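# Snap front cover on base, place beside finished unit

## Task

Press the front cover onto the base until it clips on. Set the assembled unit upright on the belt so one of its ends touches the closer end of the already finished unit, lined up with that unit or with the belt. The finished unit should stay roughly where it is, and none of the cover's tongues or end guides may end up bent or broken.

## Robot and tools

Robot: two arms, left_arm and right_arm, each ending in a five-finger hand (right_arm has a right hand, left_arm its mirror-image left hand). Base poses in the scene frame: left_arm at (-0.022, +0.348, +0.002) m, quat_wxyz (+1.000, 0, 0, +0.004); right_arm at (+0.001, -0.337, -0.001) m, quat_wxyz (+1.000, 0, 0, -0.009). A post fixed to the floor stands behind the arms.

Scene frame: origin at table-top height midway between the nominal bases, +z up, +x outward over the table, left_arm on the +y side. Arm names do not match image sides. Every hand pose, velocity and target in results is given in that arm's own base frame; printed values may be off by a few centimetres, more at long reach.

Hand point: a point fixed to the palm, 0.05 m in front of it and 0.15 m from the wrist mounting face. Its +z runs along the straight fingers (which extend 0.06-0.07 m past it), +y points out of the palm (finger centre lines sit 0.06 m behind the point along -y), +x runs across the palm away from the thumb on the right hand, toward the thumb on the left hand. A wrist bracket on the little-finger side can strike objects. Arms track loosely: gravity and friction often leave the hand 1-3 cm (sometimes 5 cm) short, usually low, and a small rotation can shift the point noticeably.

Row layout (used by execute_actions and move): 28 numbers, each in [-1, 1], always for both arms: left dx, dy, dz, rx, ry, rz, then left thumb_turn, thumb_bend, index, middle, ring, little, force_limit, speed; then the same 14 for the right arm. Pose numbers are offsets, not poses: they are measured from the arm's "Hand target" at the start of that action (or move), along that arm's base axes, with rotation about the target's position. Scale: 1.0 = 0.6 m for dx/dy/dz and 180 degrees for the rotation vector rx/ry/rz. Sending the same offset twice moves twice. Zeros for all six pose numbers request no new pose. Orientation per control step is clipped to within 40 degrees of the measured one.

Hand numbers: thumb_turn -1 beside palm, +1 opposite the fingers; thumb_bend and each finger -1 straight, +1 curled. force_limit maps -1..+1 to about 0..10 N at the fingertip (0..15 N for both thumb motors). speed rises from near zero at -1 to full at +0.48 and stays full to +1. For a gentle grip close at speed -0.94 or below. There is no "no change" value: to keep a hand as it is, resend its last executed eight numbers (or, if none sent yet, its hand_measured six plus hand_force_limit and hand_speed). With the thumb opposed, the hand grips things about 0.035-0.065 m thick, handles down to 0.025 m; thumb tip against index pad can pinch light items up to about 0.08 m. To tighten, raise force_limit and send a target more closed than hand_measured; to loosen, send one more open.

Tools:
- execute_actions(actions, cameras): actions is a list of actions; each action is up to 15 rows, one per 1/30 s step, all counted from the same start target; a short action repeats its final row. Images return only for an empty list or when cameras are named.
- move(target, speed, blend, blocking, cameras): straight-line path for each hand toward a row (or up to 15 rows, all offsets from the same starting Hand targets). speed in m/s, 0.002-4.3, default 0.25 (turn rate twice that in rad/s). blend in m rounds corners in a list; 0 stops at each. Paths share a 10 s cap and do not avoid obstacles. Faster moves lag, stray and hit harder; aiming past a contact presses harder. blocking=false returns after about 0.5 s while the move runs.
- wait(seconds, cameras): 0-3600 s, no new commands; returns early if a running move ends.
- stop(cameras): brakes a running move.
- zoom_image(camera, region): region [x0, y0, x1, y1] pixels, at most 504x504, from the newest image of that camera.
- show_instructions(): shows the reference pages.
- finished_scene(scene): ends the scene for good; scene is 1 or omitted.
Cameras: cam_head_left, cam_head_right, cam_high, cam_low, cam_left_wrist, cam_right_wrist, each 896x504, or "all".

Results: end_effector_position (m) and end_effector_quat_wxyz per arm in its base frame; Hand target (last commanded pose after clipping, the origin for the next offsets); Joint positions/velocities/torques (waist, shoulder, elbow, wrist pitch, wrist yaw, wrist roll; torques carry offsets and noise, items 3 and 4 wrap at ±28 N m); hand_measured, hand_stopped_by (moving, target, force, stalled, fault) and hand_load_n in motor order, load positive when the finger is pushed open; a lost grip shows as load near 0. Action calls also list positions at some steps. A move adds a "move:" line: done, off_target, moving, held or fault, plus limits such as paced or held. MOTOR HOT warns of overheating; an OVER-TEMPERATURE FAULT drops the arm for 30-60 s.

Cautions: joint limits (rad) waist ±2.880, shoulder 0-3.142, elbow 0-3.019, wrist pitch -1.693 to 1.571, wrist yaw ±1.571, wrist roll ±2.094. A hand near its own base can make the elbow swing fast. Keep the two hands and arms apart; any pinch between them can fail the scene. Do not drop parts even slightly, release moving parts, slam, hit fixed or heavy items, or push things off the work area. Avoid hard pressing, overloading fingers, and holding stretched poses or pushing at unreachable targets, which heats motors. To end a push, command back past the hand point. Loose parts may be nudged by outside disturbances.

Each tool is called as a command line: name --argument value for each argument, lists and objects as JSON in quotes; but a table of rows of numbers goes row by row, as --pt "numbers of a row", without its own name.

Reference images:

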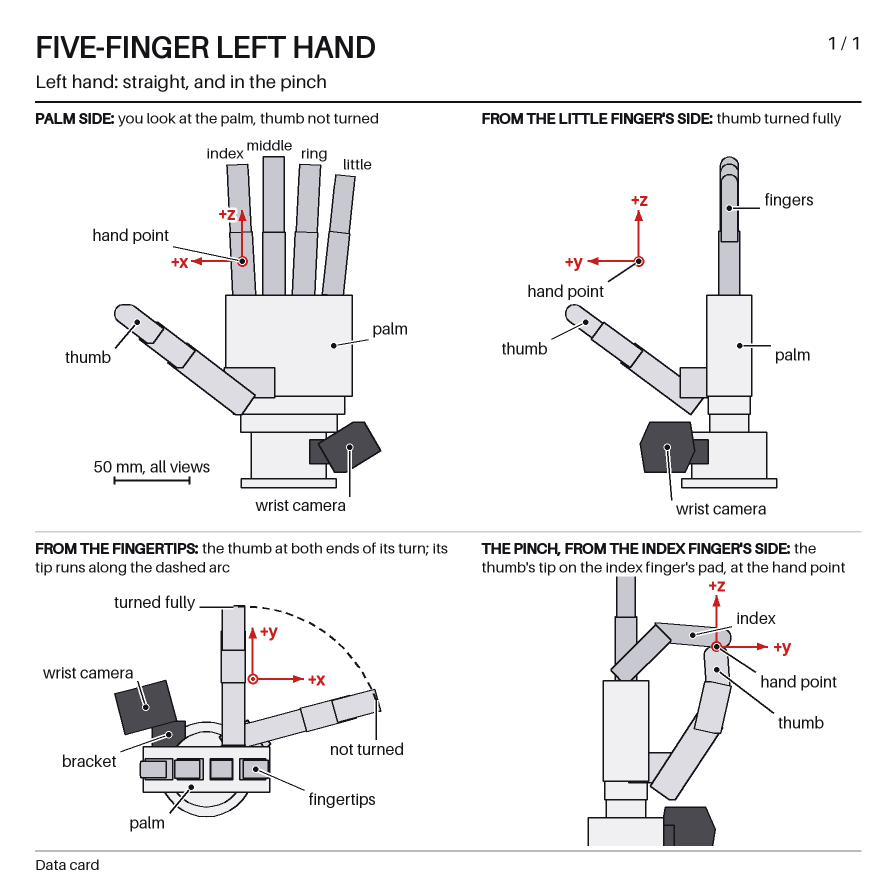

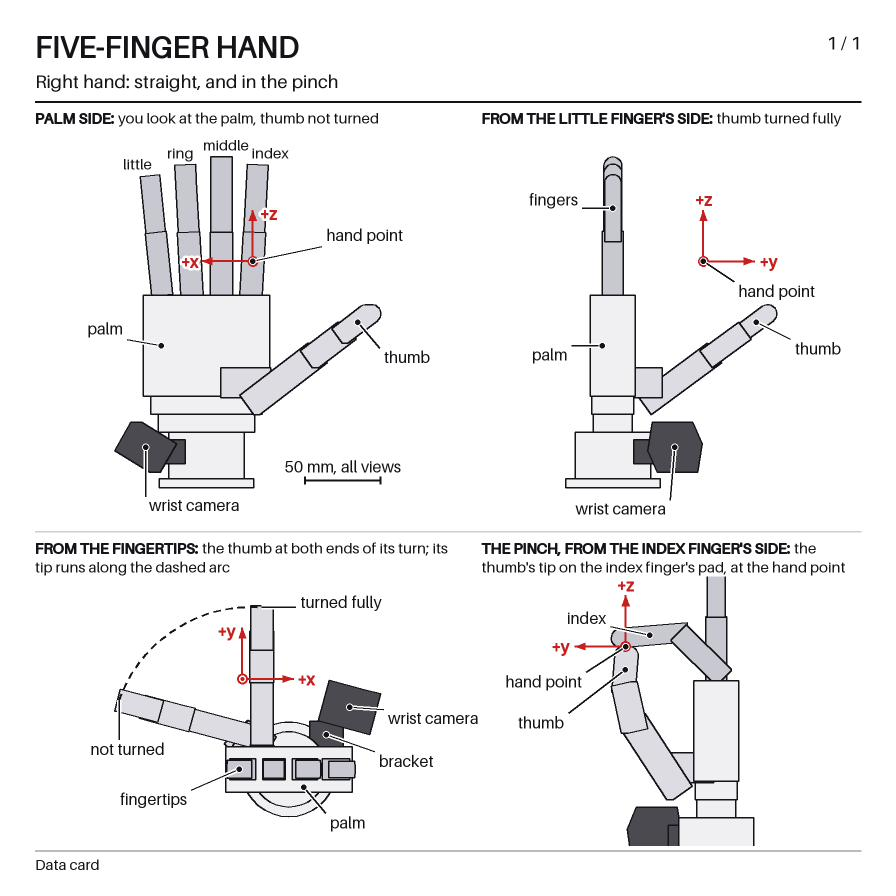

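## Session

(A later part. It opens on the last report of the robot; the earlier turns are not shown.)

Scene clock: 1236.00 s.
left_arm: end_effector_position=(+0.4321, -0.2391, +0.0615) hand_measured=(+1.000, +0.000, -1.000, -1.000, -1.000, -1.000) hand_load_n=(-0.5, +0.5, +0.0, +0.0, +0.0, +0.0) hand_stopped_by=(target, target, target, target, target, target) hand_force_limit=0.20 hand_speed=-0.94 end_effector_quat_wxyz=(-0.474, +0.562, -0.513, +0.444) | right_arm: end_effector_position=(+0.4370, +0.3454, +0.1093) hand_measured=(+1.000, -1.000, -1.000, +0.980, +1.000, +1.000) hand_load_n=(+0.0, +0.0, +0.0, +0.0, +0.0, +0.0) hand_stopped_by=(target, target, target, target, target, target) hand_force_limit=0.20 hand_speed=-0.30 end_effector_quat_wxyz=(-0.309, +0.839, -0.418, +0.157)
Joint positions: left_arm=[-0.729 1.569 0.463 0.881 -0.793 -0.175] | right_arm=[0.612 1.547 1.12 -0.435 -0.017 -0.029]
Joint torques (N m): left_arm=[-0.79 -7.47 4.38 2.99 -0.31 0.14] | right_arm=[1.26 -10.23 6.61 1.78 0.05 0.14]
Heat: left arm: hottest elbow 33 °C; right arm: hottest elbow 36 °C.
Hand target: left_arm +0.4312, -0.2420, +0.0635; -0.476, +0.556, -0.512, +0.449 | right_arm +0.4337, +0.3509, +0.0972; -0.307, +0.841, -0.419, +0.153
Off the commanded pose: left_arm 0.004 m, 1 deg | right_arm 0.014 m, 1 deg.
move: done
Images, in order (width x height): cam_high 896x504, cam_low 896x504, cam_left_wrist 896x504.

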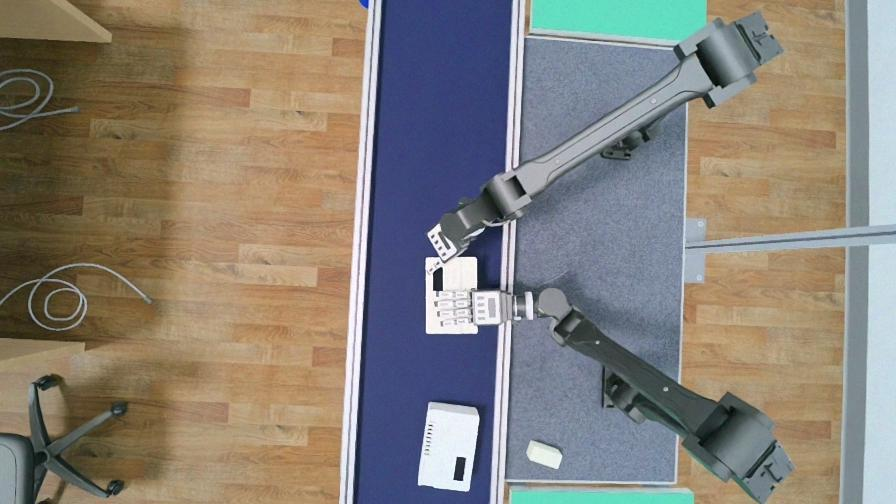

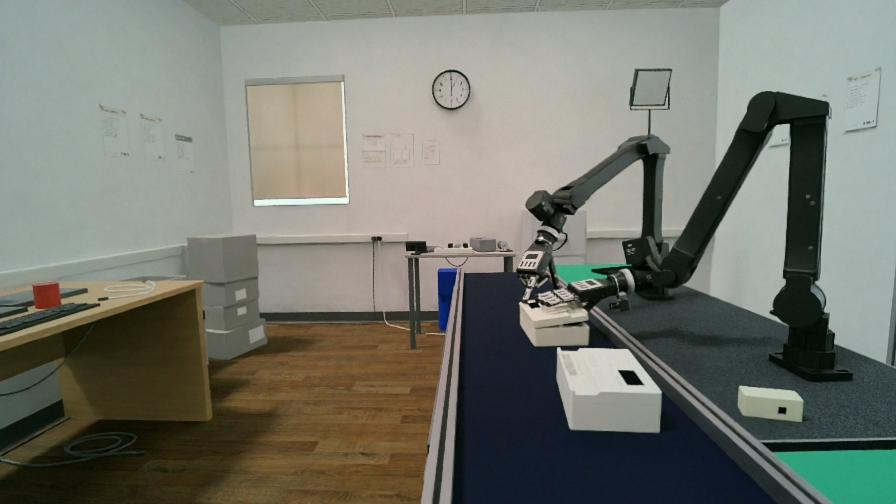

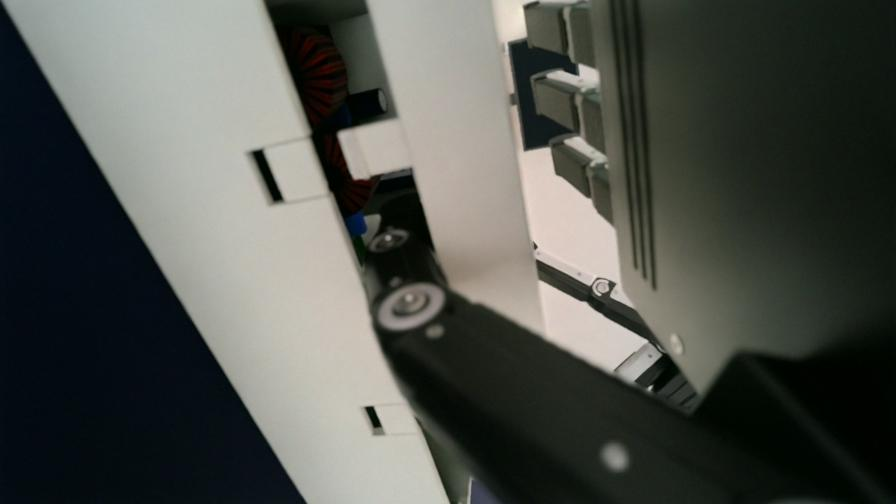

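move --pt "-0.0167 -0.0007 0.002 0 0 0 1 0.0 -1 -1 -1 -1 0.2 -0.94 0 0 0 0 0 0 1 -1 -1 0.98 1 1 0.2 -0.3" --cameras '["cam_low","cam_left_wrist","cam_high"]' --speed 0.03

zoom_image --camera "cam_low" --region '[515, 285, 595, 350]'

Scene clock: 1241.37 s.
left_arm: end_effector_position=(+0.4239, -0.2397, +0.0595) hand_measured=(+1.000, +0.000, -1.000, -1.000, -1.000, -1.000) hand_load_n=(-0.5, -0.5, +0.0, +0.0, +0.0, +0.0) hand_stopped_by=(target, target, target, target, target, target) hand_force_limit=0.20 hand_speed=-0.94 end_effector_quat_wxyz=(-0.476, +0.560, -0.514, +0.442) | right_arm: end_effector_position=(+0.4370, +0.3454, +0.1093) hand_measured=(+1.000, -1.000, -1.000, +0.980, +1.000, +1.000) hand_load_n=(+0.0, +0.0, +0.0, +0.0, +0.5, +0.0) hand_stopped_by=(target, target, target, target, target, target) hand_force_limit=0.20 hand_speed=-0.30 end_effector_quat_wxyz=(-0.309, +0.839, -0.418, +0.157)
Joint positions: left_arm=[-0.748 1.565 0.449 0.886 -0.814 -0.175] | right_arm=[0.612 1.547 1.12 -0.435 -0.017 -0.029]
Joint torques (N m): left_arm=[-0.97 -8.12 3.82 2.67 -0.3 0.09] | right_arm=[1.2 -10.23 6.6 1.8 0.05 0.14]
Heat: left arm: hottest elbow 33 °C; right arm: hottest elbow 36 °C.
Hand target: left_arm +0.4212, -0.2423, +0.0646; -0.476, +0.557, -0.512, +0.449 | right_arm +0.4337, +0.3509, +0.0972; -0.307, +0.841, -0.419, +0.153
Off the commanded pose: left_arm 0.006 m, 1 deg | right_arm 0.014 m, 1 deg.
move: done
Images, in order (width x height): cam_high 896x504, cam_low 896x504, cam_left_wrist 896x504.

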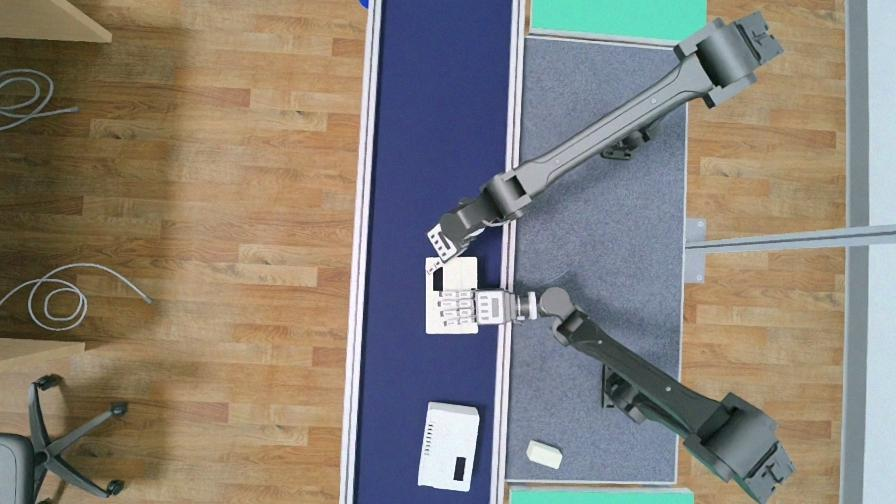

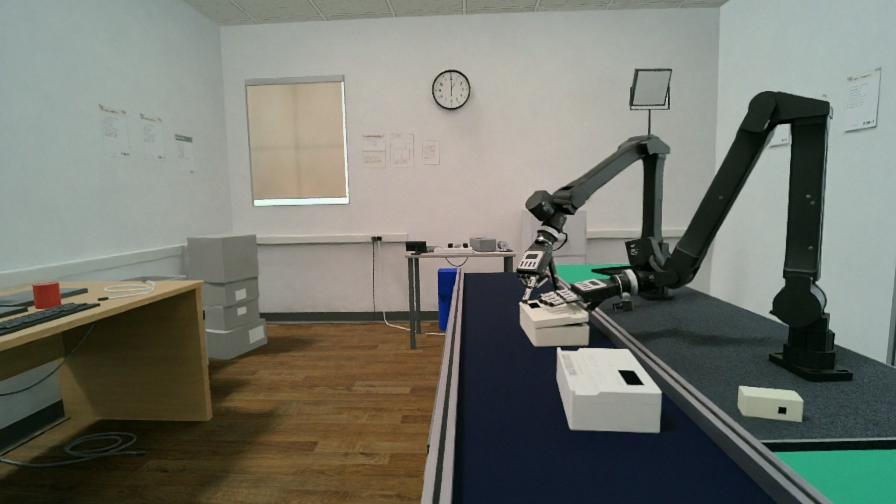

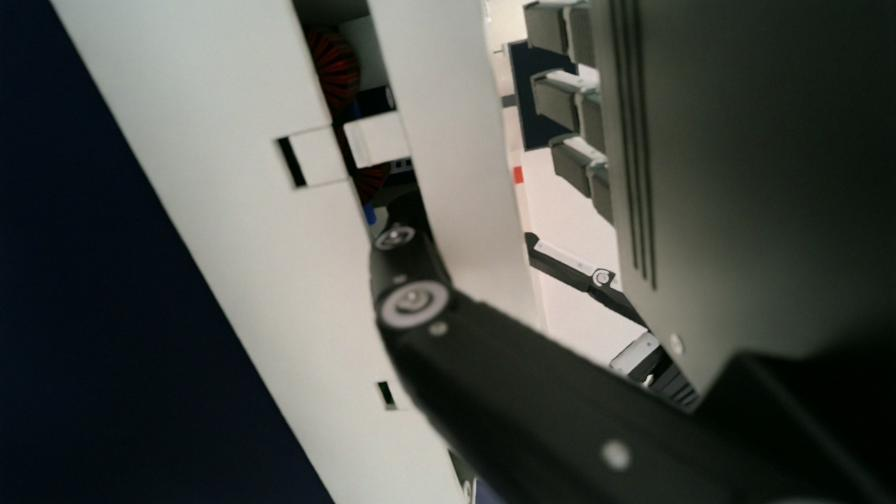

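Scaled by 6.300 from the camera's image (finer frame: 1280x720).

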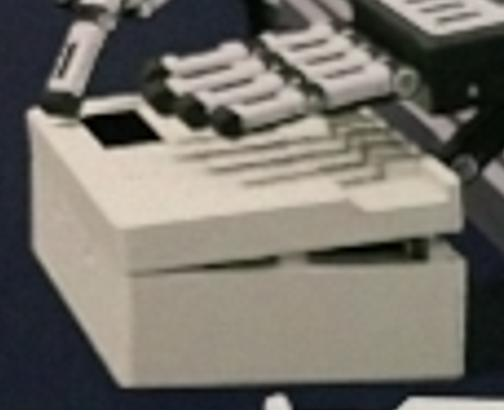

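move --pt "-0.0167 -0.0007 0.003 0 0 0 1 0.0 -1 -1 -1 -1 0.2 -0.94 0 0 0 0 0 0 1 -1 -1 0.98 1 1 0.2 -0.3" --cameras '["cam_low","cam_left_wrist","cam_high"]' --speed 0.03

zoom_image --camera "cam_low" --region '[515, 285, 595, 350]'

zoom_image --camera "cam_left_wrist" --region '[230, 60, 560, 360]'

Scene clock: 1245.23 s.
left_arm: end_effector_position=(+0.4133, -0.2396, +0.0605) hand_measured=(+1.000, +0.000, -1.000, -1.000, -1.000, -1.000) hand_load_n=(+0.0, +0.0, +0.0, +0.0, +0.0, +0.0) hand_stopped_by=(target, target, target, target, target, target) hand_force_limit=0.20 hand_speed=-0.94 end_effector_quat_wxyz=(-0.477, +0.558, -0.516, +0.442) | right_arm: end_effector_position=(+0.4370, +0.3454, +0.1093) hand_measured=(+1.000, -1.000, -1.000, +0.980, +1.000, +1.000) hand_load_n=(+0.0, +0.0, +0.0, +0.0, +0.5, +0.0) hand_stopped_by=(target, target, target, target, target, target) hand_force_limit=0.20 hand_speed=-0.30 end_effector_quat_wxyz=(-0.309, +0.839, -0.418, +0.157)
Joint positions: left_arm=[-0.771 1.547 0.428 0.886 -0.836 -0.175] | right_arm=[0.612 1.547 1.12 -0.435 -0.017 -0.029]
Joint torques (N m): left_arm=[-1.08 -8.64 4.21 2.25 -0.3 0] | right_arm=[1.26 -10.23 6.61 1.78 0.05 0.14]
Heat: left arm: hottest elbow 33 °C; right arm: hottest elbow 36 °C.
Hand target: left_arm +0.4112, -0.2428, +0.0665; -0.476, +0.557, -0.512, +0.449 | right_arm +0.4337, +0.3509, +0.0972; -0.307, +0.841, -0.419, +0.153
Off the commanded pose: left_arm 0.007 m, 1 deg | right_arm 0.014 m, 1 deg.
move: done
Images, in order (width x height): cam_high 896x504, cam_low 896x504, cam_left_wrist 896x504.

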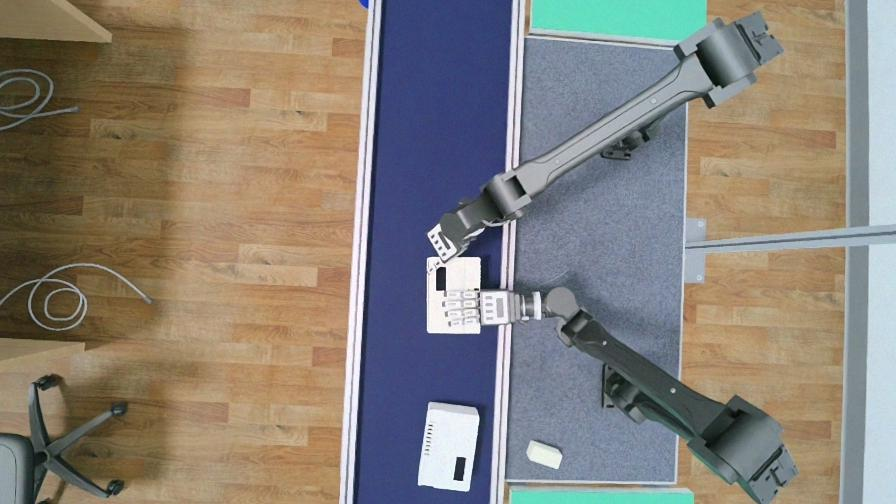

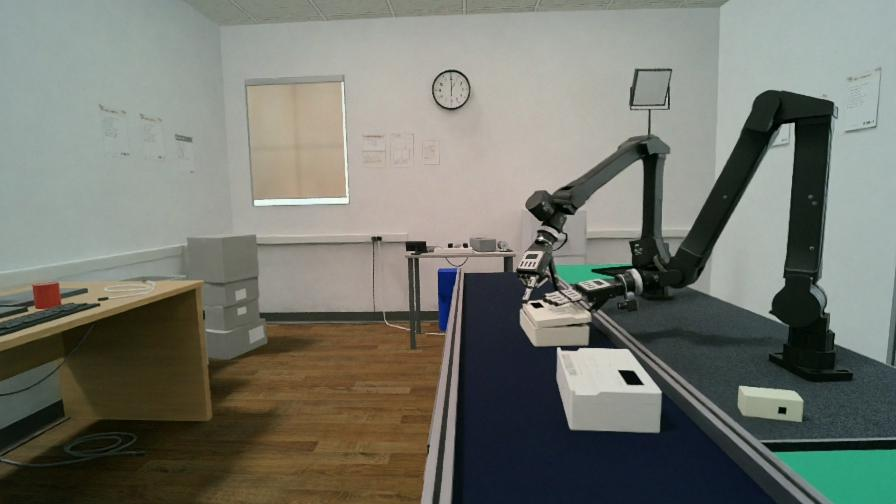

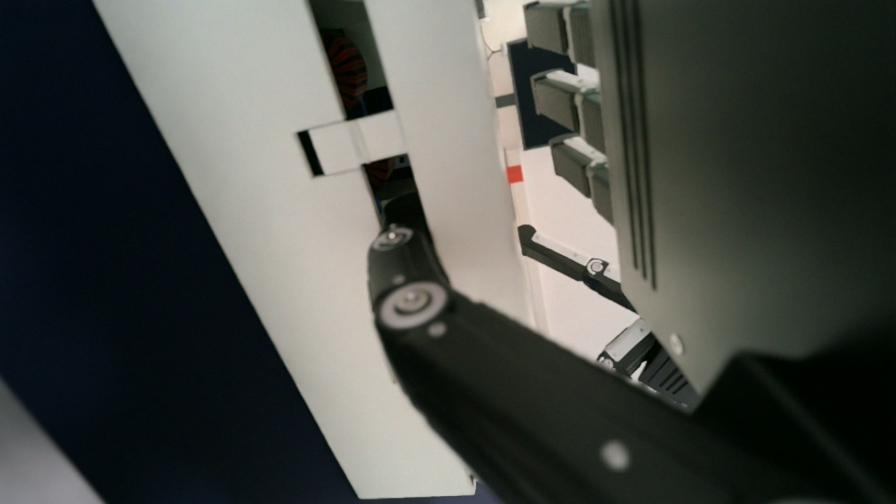

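Scaled by 6.300 from the camera's image (finer frame: 1280x720).

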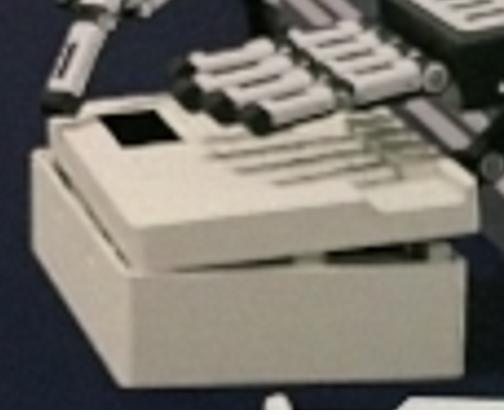

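Scaled by 1.527 from the camera's image (finer frame: 1280x720).

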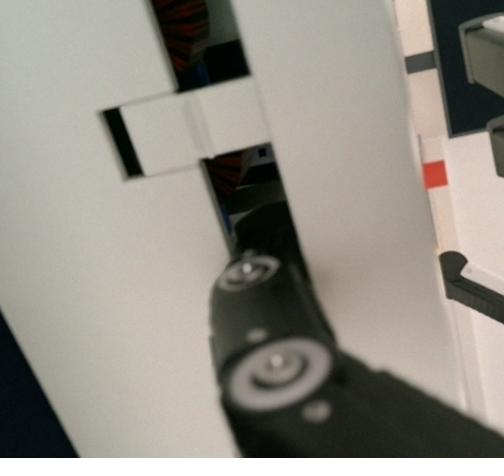

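zoom_image --camera "cam_high" --region '[415, 250, 495, 340]'

zoom_image --camera "cam_low" --region '[515, 295, 555, 335]'

Scaled by 5.600 from the camera's image (finer frame: 1280x720).

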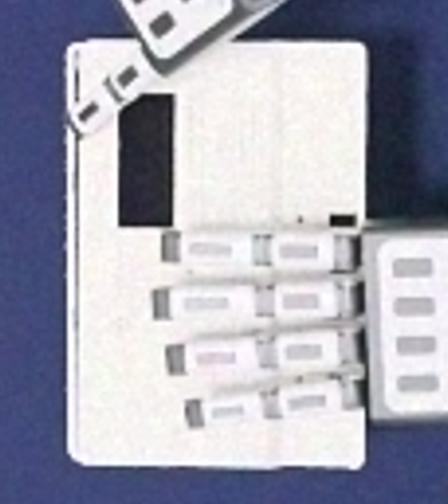

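Scaled by 12.600 from the camera's image (finer frame: 1280x720).

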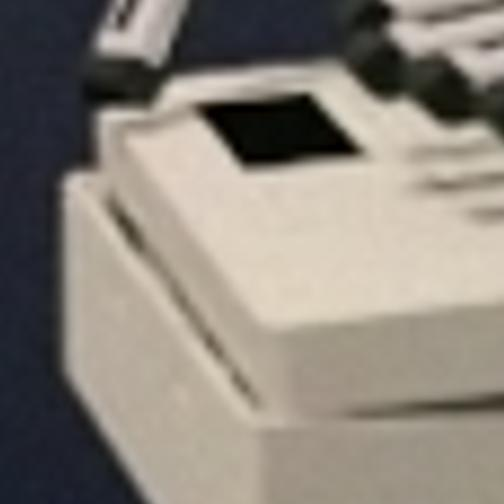

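move --pt "0 0 0 0 0 0 1 0.0 -1 -1 -1 -1 0.2 -0.94 0 0 0.05 0 0 0 1 -1 -1 0.98 1 1 0.2 -0.3" --pt "0 0 0 0 0 0 1 0.0 -1 -1 -1 -1 0.2 -0.94 -0.04 0 0.05 0 0 0 1 -1 -1 0.98 1 1 0.2 -0.3" --cameras '["cam_low","cam_head_right","cam_high"]' --speed 0.06

zoom_image --camera "cam_low" --region '[515, 295, 555, 335]'

zoom_image --camera "cam_high" --region '[415, 250, 495, 340]'

Scene clock: 1288.13 s.
left_arm: end_effector_position=(+0.4133, -0.2396, +0.0605) hand_measured=(+1.000, +0.000, -1.000, -1.000, -1.000, -1.000) hand_load_n=(+0.0, +0.0, +0.0, +0.0, +0.0, +0.0) hand_stopped_by=(target, target, target, target, target, target) hand_force_limit=0.20 hand_speed=-0.94 end_effector_quat_wxyz=(-0.477, +0.558, -0.516, +0.442) | right_arm: end_effector_position=(+0.4179, +0.3503, +0.1319) hand_measured=(+1.000, -1.000, -1.000, +0.980, +1.000, +1.000) hand_load_n=(+0.0, +0.0, +0.0, +0.0, +0.0, +0.0) hand_stopped_by=(target, target, target, target, target, target) hand_force_limit=0.20 hand_speed=-0.30 end_effector_quat_wxyz=(-0.313, +0.839, -0.416, +0.159)
Joint positions: left_arm=[-0.771 1.547 0.428 0.886 -0.836 -0.175] | right_arm=[0.644 1.488 1.113 -0.479 0.002 -0.008]
Joint torques (N m): left_arm=[-0.32 -7.94 4.11 2.14 -0.33 0.01] | right_arm=[1.08 -11.05 6.8 0.66 0.08 0.16]
Heat: left arm: hottest shoulder 31 °C; right arm: hottest elbow 36 °C.
Hand target: left_arm +0.4112, -0.2428, +0.0665; -0.476, +0.557, -0.512, +0.449 | right_arm +0.4097, +0.3510, +0.1274; -0.307, +0.841, -0.419, +0.153
Off the commanded pose: left_arm 0.007 m, 1 deg | right_arm 0.009 m, 1 deg.
move: done
Images, in order (width x height): cam_head_right 896x504, cam_high 896x504, cam_low 896x504.

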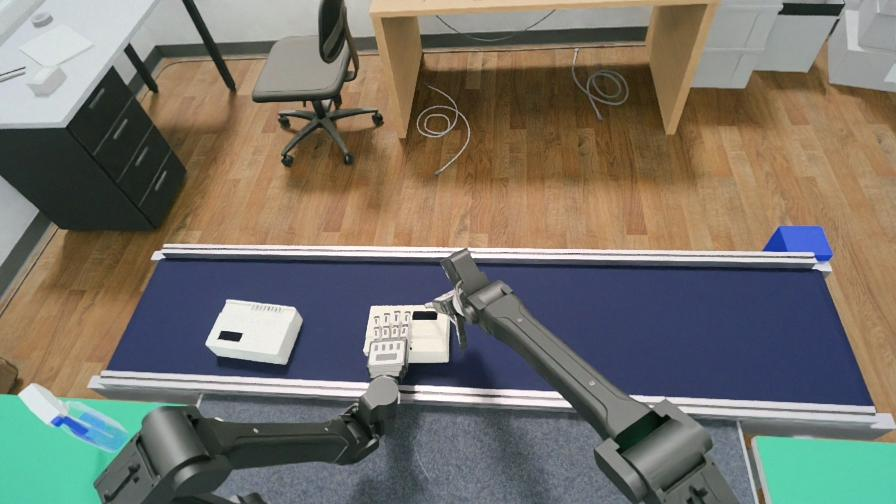

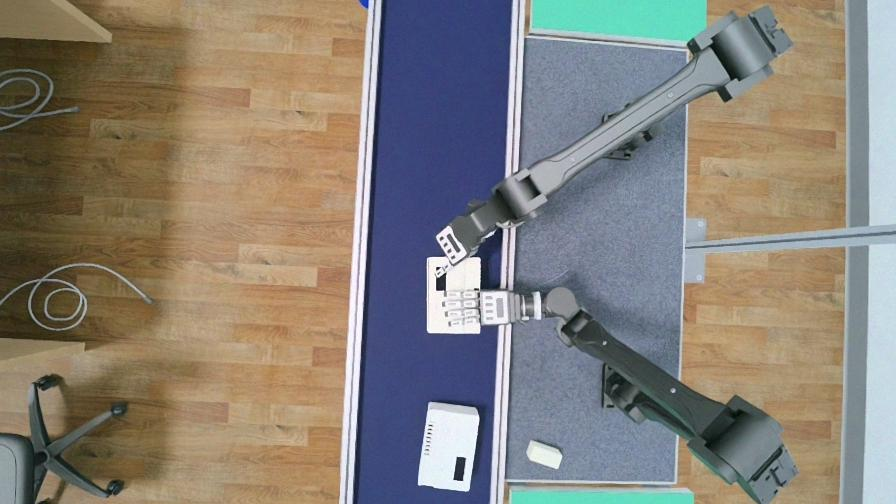

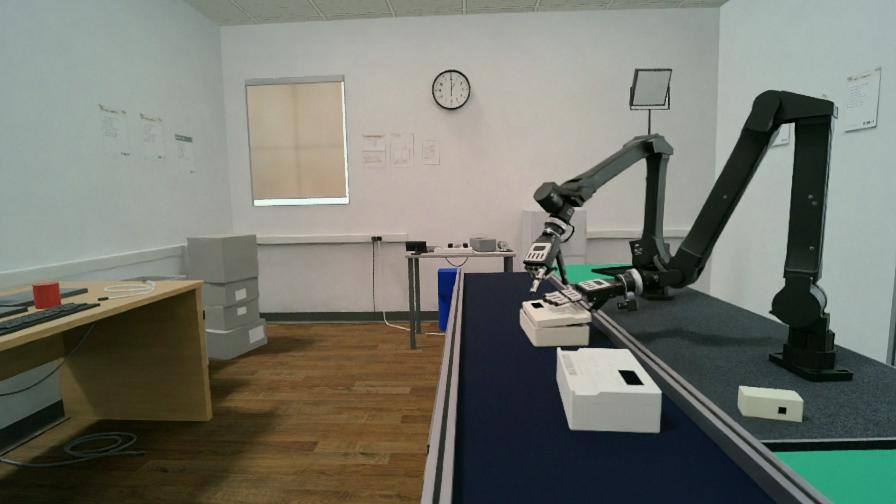

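Scaled by 12.600 from the camera's image (finer frame: 1280x720).

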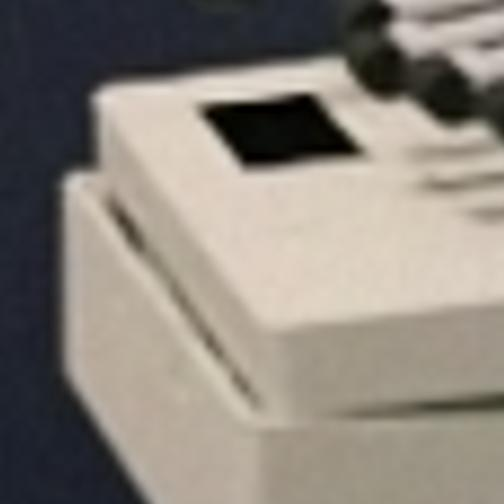

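Scaled by 5.600 from the camera's image (finer frame: 1280x720).

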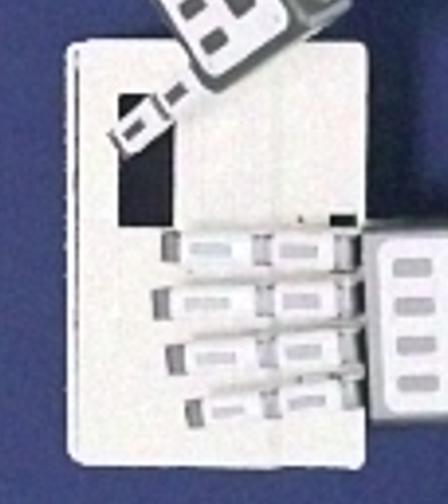

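move --pt "0 0 0 0 0 0 1 0.0 -1 -1 -1 -1 0.2 -0.94 -0.01 -0.003 -0.02 0 0 0 1 -1 -1 0.98 1 1 0.2 -0.3" --pt "0 0 0 0 0 0 1 0.0 -1 -1 -1 -1 0.2 -0.94 -0.01 -0.003 -0.04 0 0 0 1 -1 -1 0.98 1 1 0.2 -0.3" --cameras '["cam_low","cam_right_wrist","cam_high"]' --speed 0.04

zoom_image --camera "cam_low" --region '[515, 285, 575, 345]'

zoom_image --camera "cam_high" --region '[415, 250, 495, 340]'

Scene clock: 1294.40 s.
left_arm: end_effector_position=(+0.4133, -0.2396, +0.0605) hand_measured=(+1.000, +0.000, -1.000, -1.000, -1.000, -1.000) hand_load_n=(+0.0, +0.0, +0.0, -0.5, +0.0, +0.0) hand_stopped_by=(target, target, target, target, target, target) hand_force_limit=0.20 hand_speed=-0.94 end_effector_quat_wxyz=(-0.477, +0.558, -0.516, +0.442) | right_arm: end_effector_position=(+0.4073, +0.3429, +0.1097) hand_measured=(+1.000, -1.000, -1.000, +0.980, +1.000, +1.000) hand_load_n=(+0.0, +0.0, -0.5, +0.0, +0.0, +0.0) hand_stopped_by=(target, target, target, target, target, target) hand_force_limit=0.20 hand_speed=-0.30 end_effector_quat_wxyz=(-0.305, +0.841, -0.419, +0.156)
Joint positions: left_arm=[-0.771 1.547 0.428 0.886 -0.836 -0.175] | right_arm=[0.645 1.488 1.057 -0.442 0.005 -0.003]
Joint torques (N m): left_arm=[-1.14 -8 4.21 2.18 -0.33 0.02] | right_arm=[1.38 -10.05 6.63 1.83 0.08 0.16]
Heat: left arm: hottest shoulder 31 °C; right arm: hottest elbow 36 °C.
Hand target: left_arm +0.4112, -0.2428, +0.0665; -0.476, +0.557, -0.512, +0.449 | right_arm +0.4039, +0.3491, +0.1034; -0.307, +0.840, -0.419, +0.153
Off the commanded pose: left_arm 0.007 m, 1 deg | right_arm 0.010 m, 0 deg.
move: done
Images, in order (width x height): cam_high 896x504, cam_low 896x504, cam_right_wrist 896x504.

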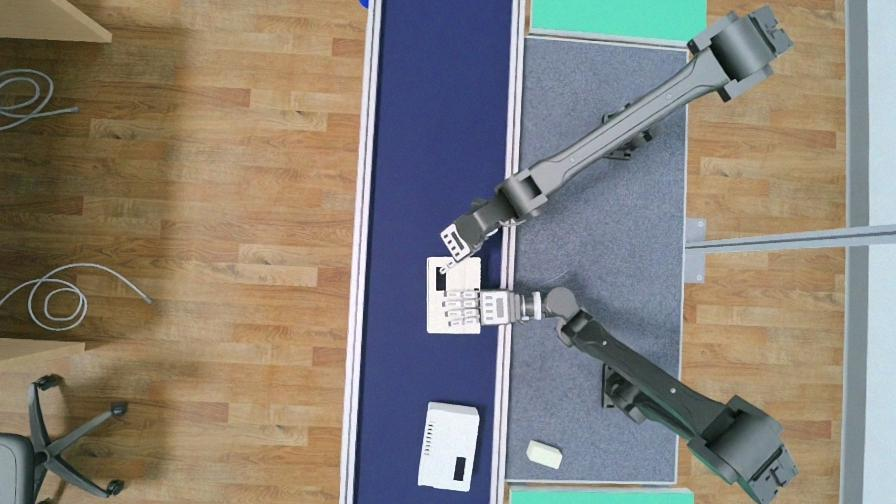

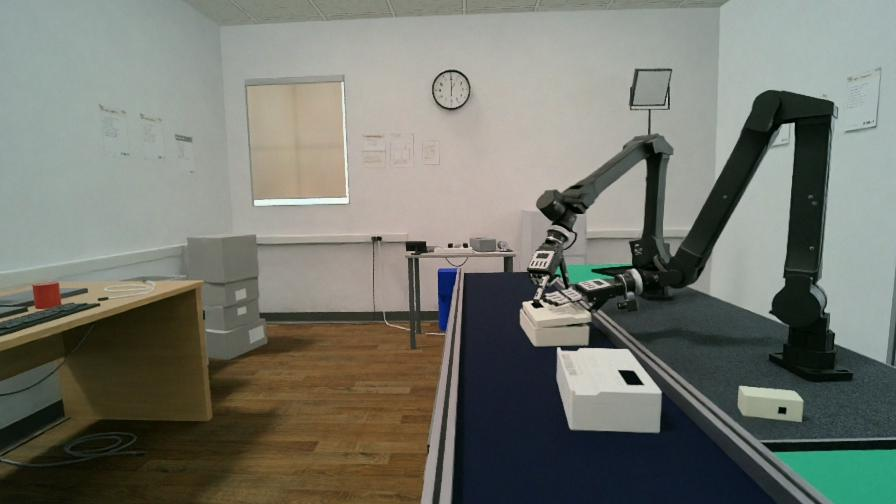

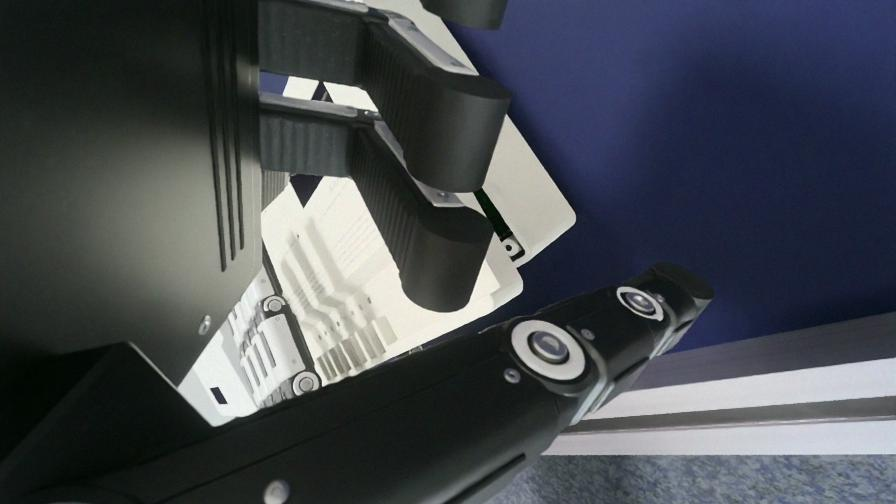

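Scaled by 8.400 from the camera's image (finer frame: 1280x720).

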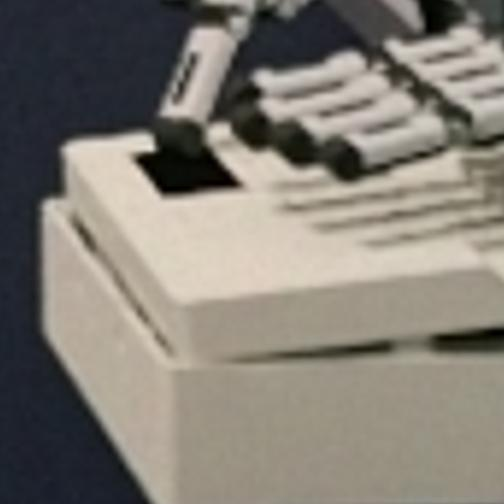

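Scaled by 5.600 from the camera's image (finer frame: 1280x720).

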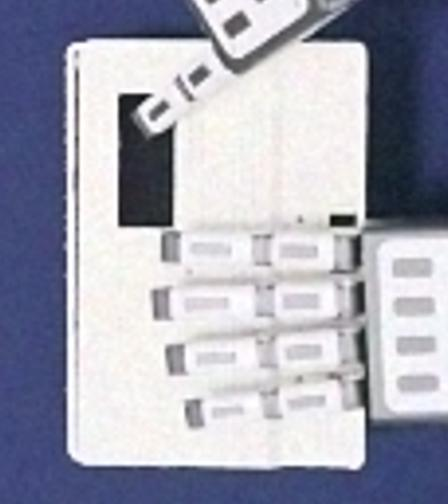

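move --pt "0 0 0 0 0 0 1 0.0 -1 -1 -1 -1 0.2 -0.94 0 0 -0.015 0 0 0 1 -1 -1 0.98 1 1 0.2 -0.3" --cameras '["cam_low","cam_high"]' --speed 0.03

zoom_image --camera "cam_low" --region '[515, 285, 555, 325]'

Scene clock: 1297.80 s.
left_arm: end_effector_position=(+0.4133, -0.2396, +0.0605) hand_measured=(+1.000, +0.000, -1.000, -1.000, -1.000, -1.000) hand_load_n=(+0.0, +0.0, +0.0, +0.0, +0.0, +0.0) hand_stopped_by=(target, target, target, target, target, target) hand_force_limit=0.20 hand_speed=-0.94 end_effector_quat_wxyz=(-0.477, +0.558, -0.516, +0.442) | right_arm: end_effector_position=(+0.4087, +0.3439, +0.1077) hand_measured=(+1.000, -1.000, -1.000, +0.980, +1.000, +1.000) hand_load_n=(+0.0, +0.0, +0.0, +0.0, +0.0, +0.0) hand_stopped_by=(target, target, target, target, target, target) hand_force_limit=0.20 hand_speed=-0.30 end_effector_quat_wxyz=(-0.311, +0.839, -0.418, +0.159)
Joint positions: left_arm=[-0.771 1.547 0.428 0.886 -0.836 -0.175] | right_arm=[0.645 1.488 1.046 -0.417 0.005 -0.003]
Joint torques (N m): left_arm=[-0.79 -8.06 4.18 2.17 -0.34 0.02] | right_arm=[1.38 -9.29 6.37 1.78 0.09 0.16]
Heat: left arm: hottest shoulder 31 °C; right arm: hottest elbow 36 °C.
Hand target: left_arm +0.4112, -0.2428, +0.0665; -0.476, +0.557, -0.512, +0.449 | right_arm +0.4039, +0.3491, +0.0944; -0.307, +0.841, -0.419, +0.153
Off the commanded pose: left_arm 0.007 m, 1 deg | right_arm 0.015 m, 1 deg.
move: off_target (right_arm)
Images, in order (width x height): cam_high 896x504, cam_low 896x504.

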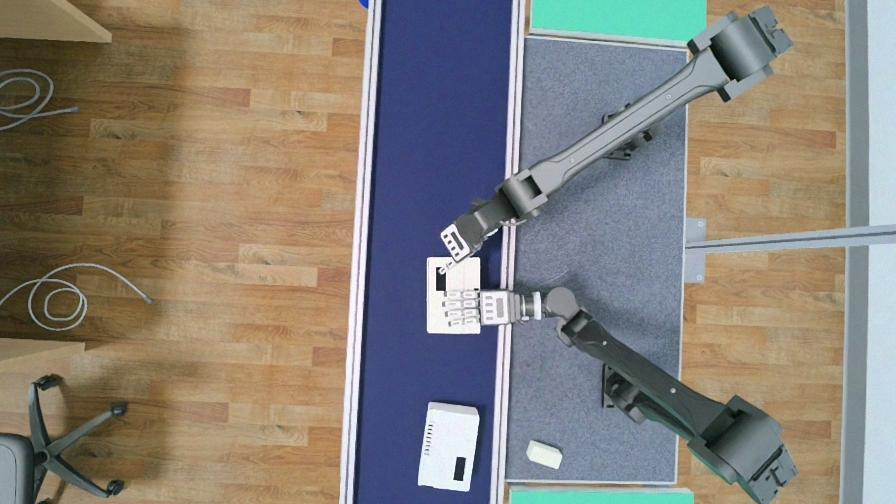

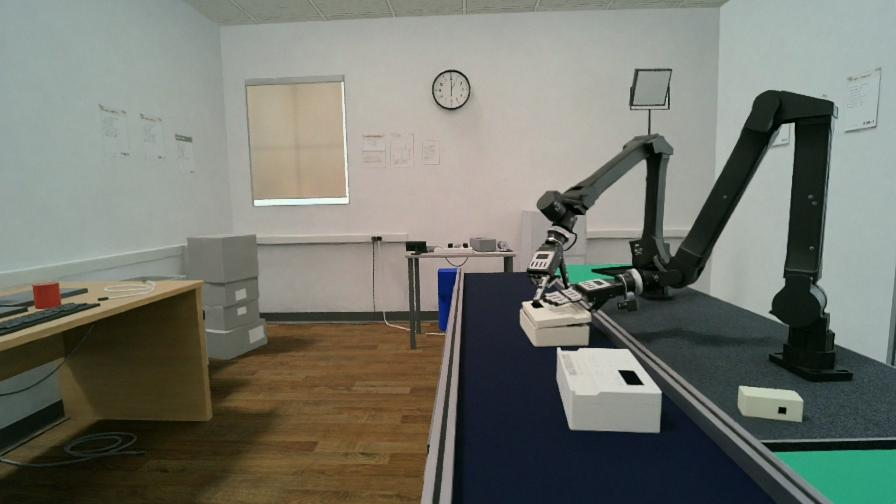

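Scaled by 12.600 from the camera's image (finer frame: 1280x720).

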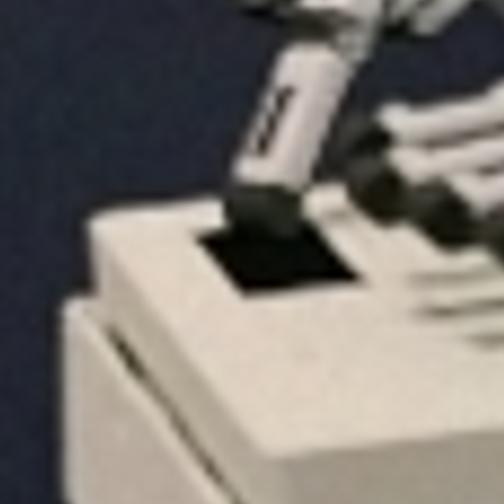

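move --pt "0 0 0 0 0 0 1 0.0 -1 -1 -1 -1 0.2 -0.94 0.02 0 0 0 0 0 1 -1 -1 0.98 1 1 0.2 -0.3" --cameras '["cam_low","cam_high"]' --speed 0.03

zoom_image --camera "cam_low" --region '[515, 285, 575, 345]'

zoom_image --camera "cam_high" --region '[415, 250, 495, 340]'

Scene clock: 1301.70 s.
left_arm: end_effector_position=(+0.4133, -0.2396, +0.0605) hand_measured=(+1.000, +0.000, -1.000, -1.000, -1.000, -1.000) hand_load_n=(+0.0, +0.0, +0.0, +0.0, +0.0, +0.0) hand_stopped_by=(target, target, target, target, target, target) hand_force_limit=0.20 hand_speed=-0.94 end_effector_quat_wxyz=(-0.477, +0.558, -0.516, +0.442) | right_arm: end_effector_position=(+0.4091, +0.3448, +0.1056) hand_measured=(+1.000, -1.000, -1.000, +0.980, +1.000, +1.000) hand_load_n=(+0.0, +0.0, +0.0, +0.0, +0.0, +0.0) hand_stopped_by=(target, target, target, target, target, target) hand_force_limit=0.20 hand_speed=-0.30 end_effector_quat_wxyz=(-0.311, +0.839, -0.418, +0.157)
Joint positions: left_arm=[-0.771 1.547 0.428 0.886 -0.836 -0.175] | right_arm=[0.645 1.493 1.046 -0.412 0.003 -0.003]
Joint torques (N m): left_arm=[-0.97 -7.94 4.12 2.28 -0.31 0.02] | right_arm=[-0.03 -8.06 8.24 1.44 -0.25 0.05]
Heat: left arm: hottest shoulder 31 °C; right arm: hottest elbow 36 °C.
Hand target: left_arm +0.4112, -0.2428, +0.0665; -0.476, +0.557, -0.512, +0.449 | right_arm +0.4159, +0.3491, +0.0943; -0.307, +0.841, -0.419, +0.153
Off the commanded pose: left_arm 0.007 m, 1 deg | right_arm 0.014 m, 1 deg.
move: off_target (right_arm)
Images, in order (width x height): cam_high 896x504, cam_low 896x504.

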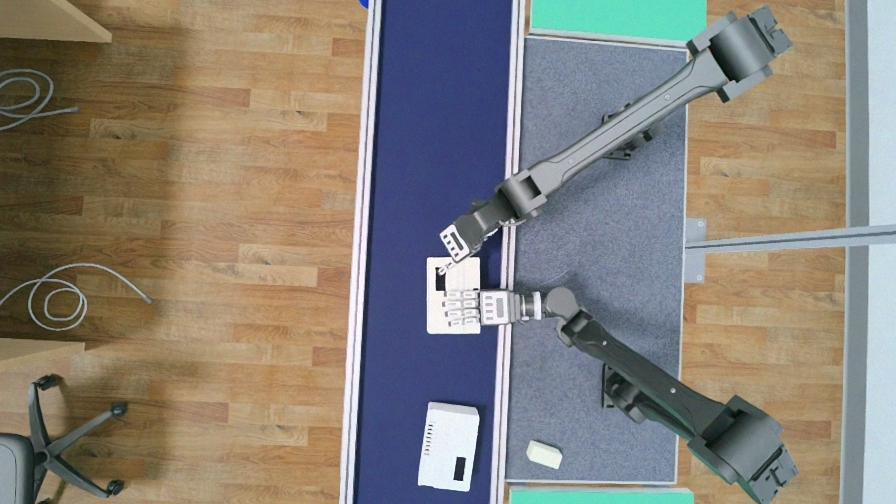

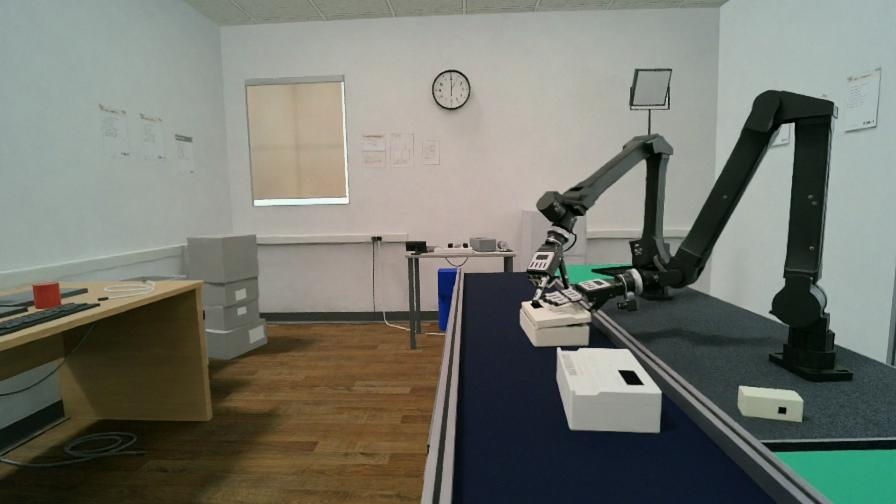

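Scaled by 8.400 from the camera's image (finer frame: 1280x720).

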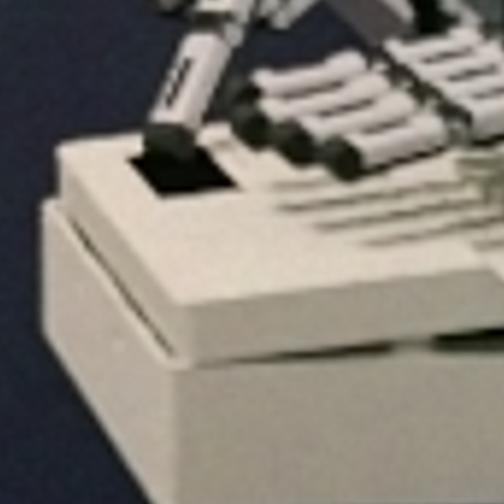

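Scaled by 5.600 from the camera's image (finer frame: 1280x720).

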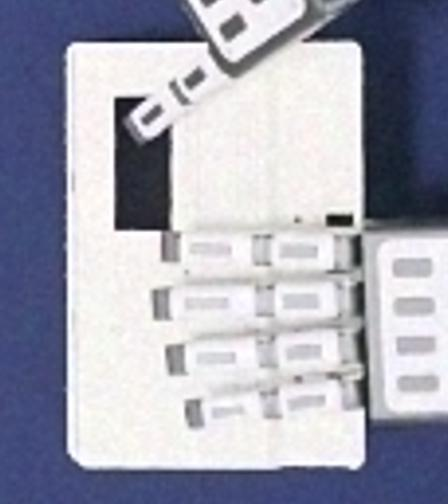

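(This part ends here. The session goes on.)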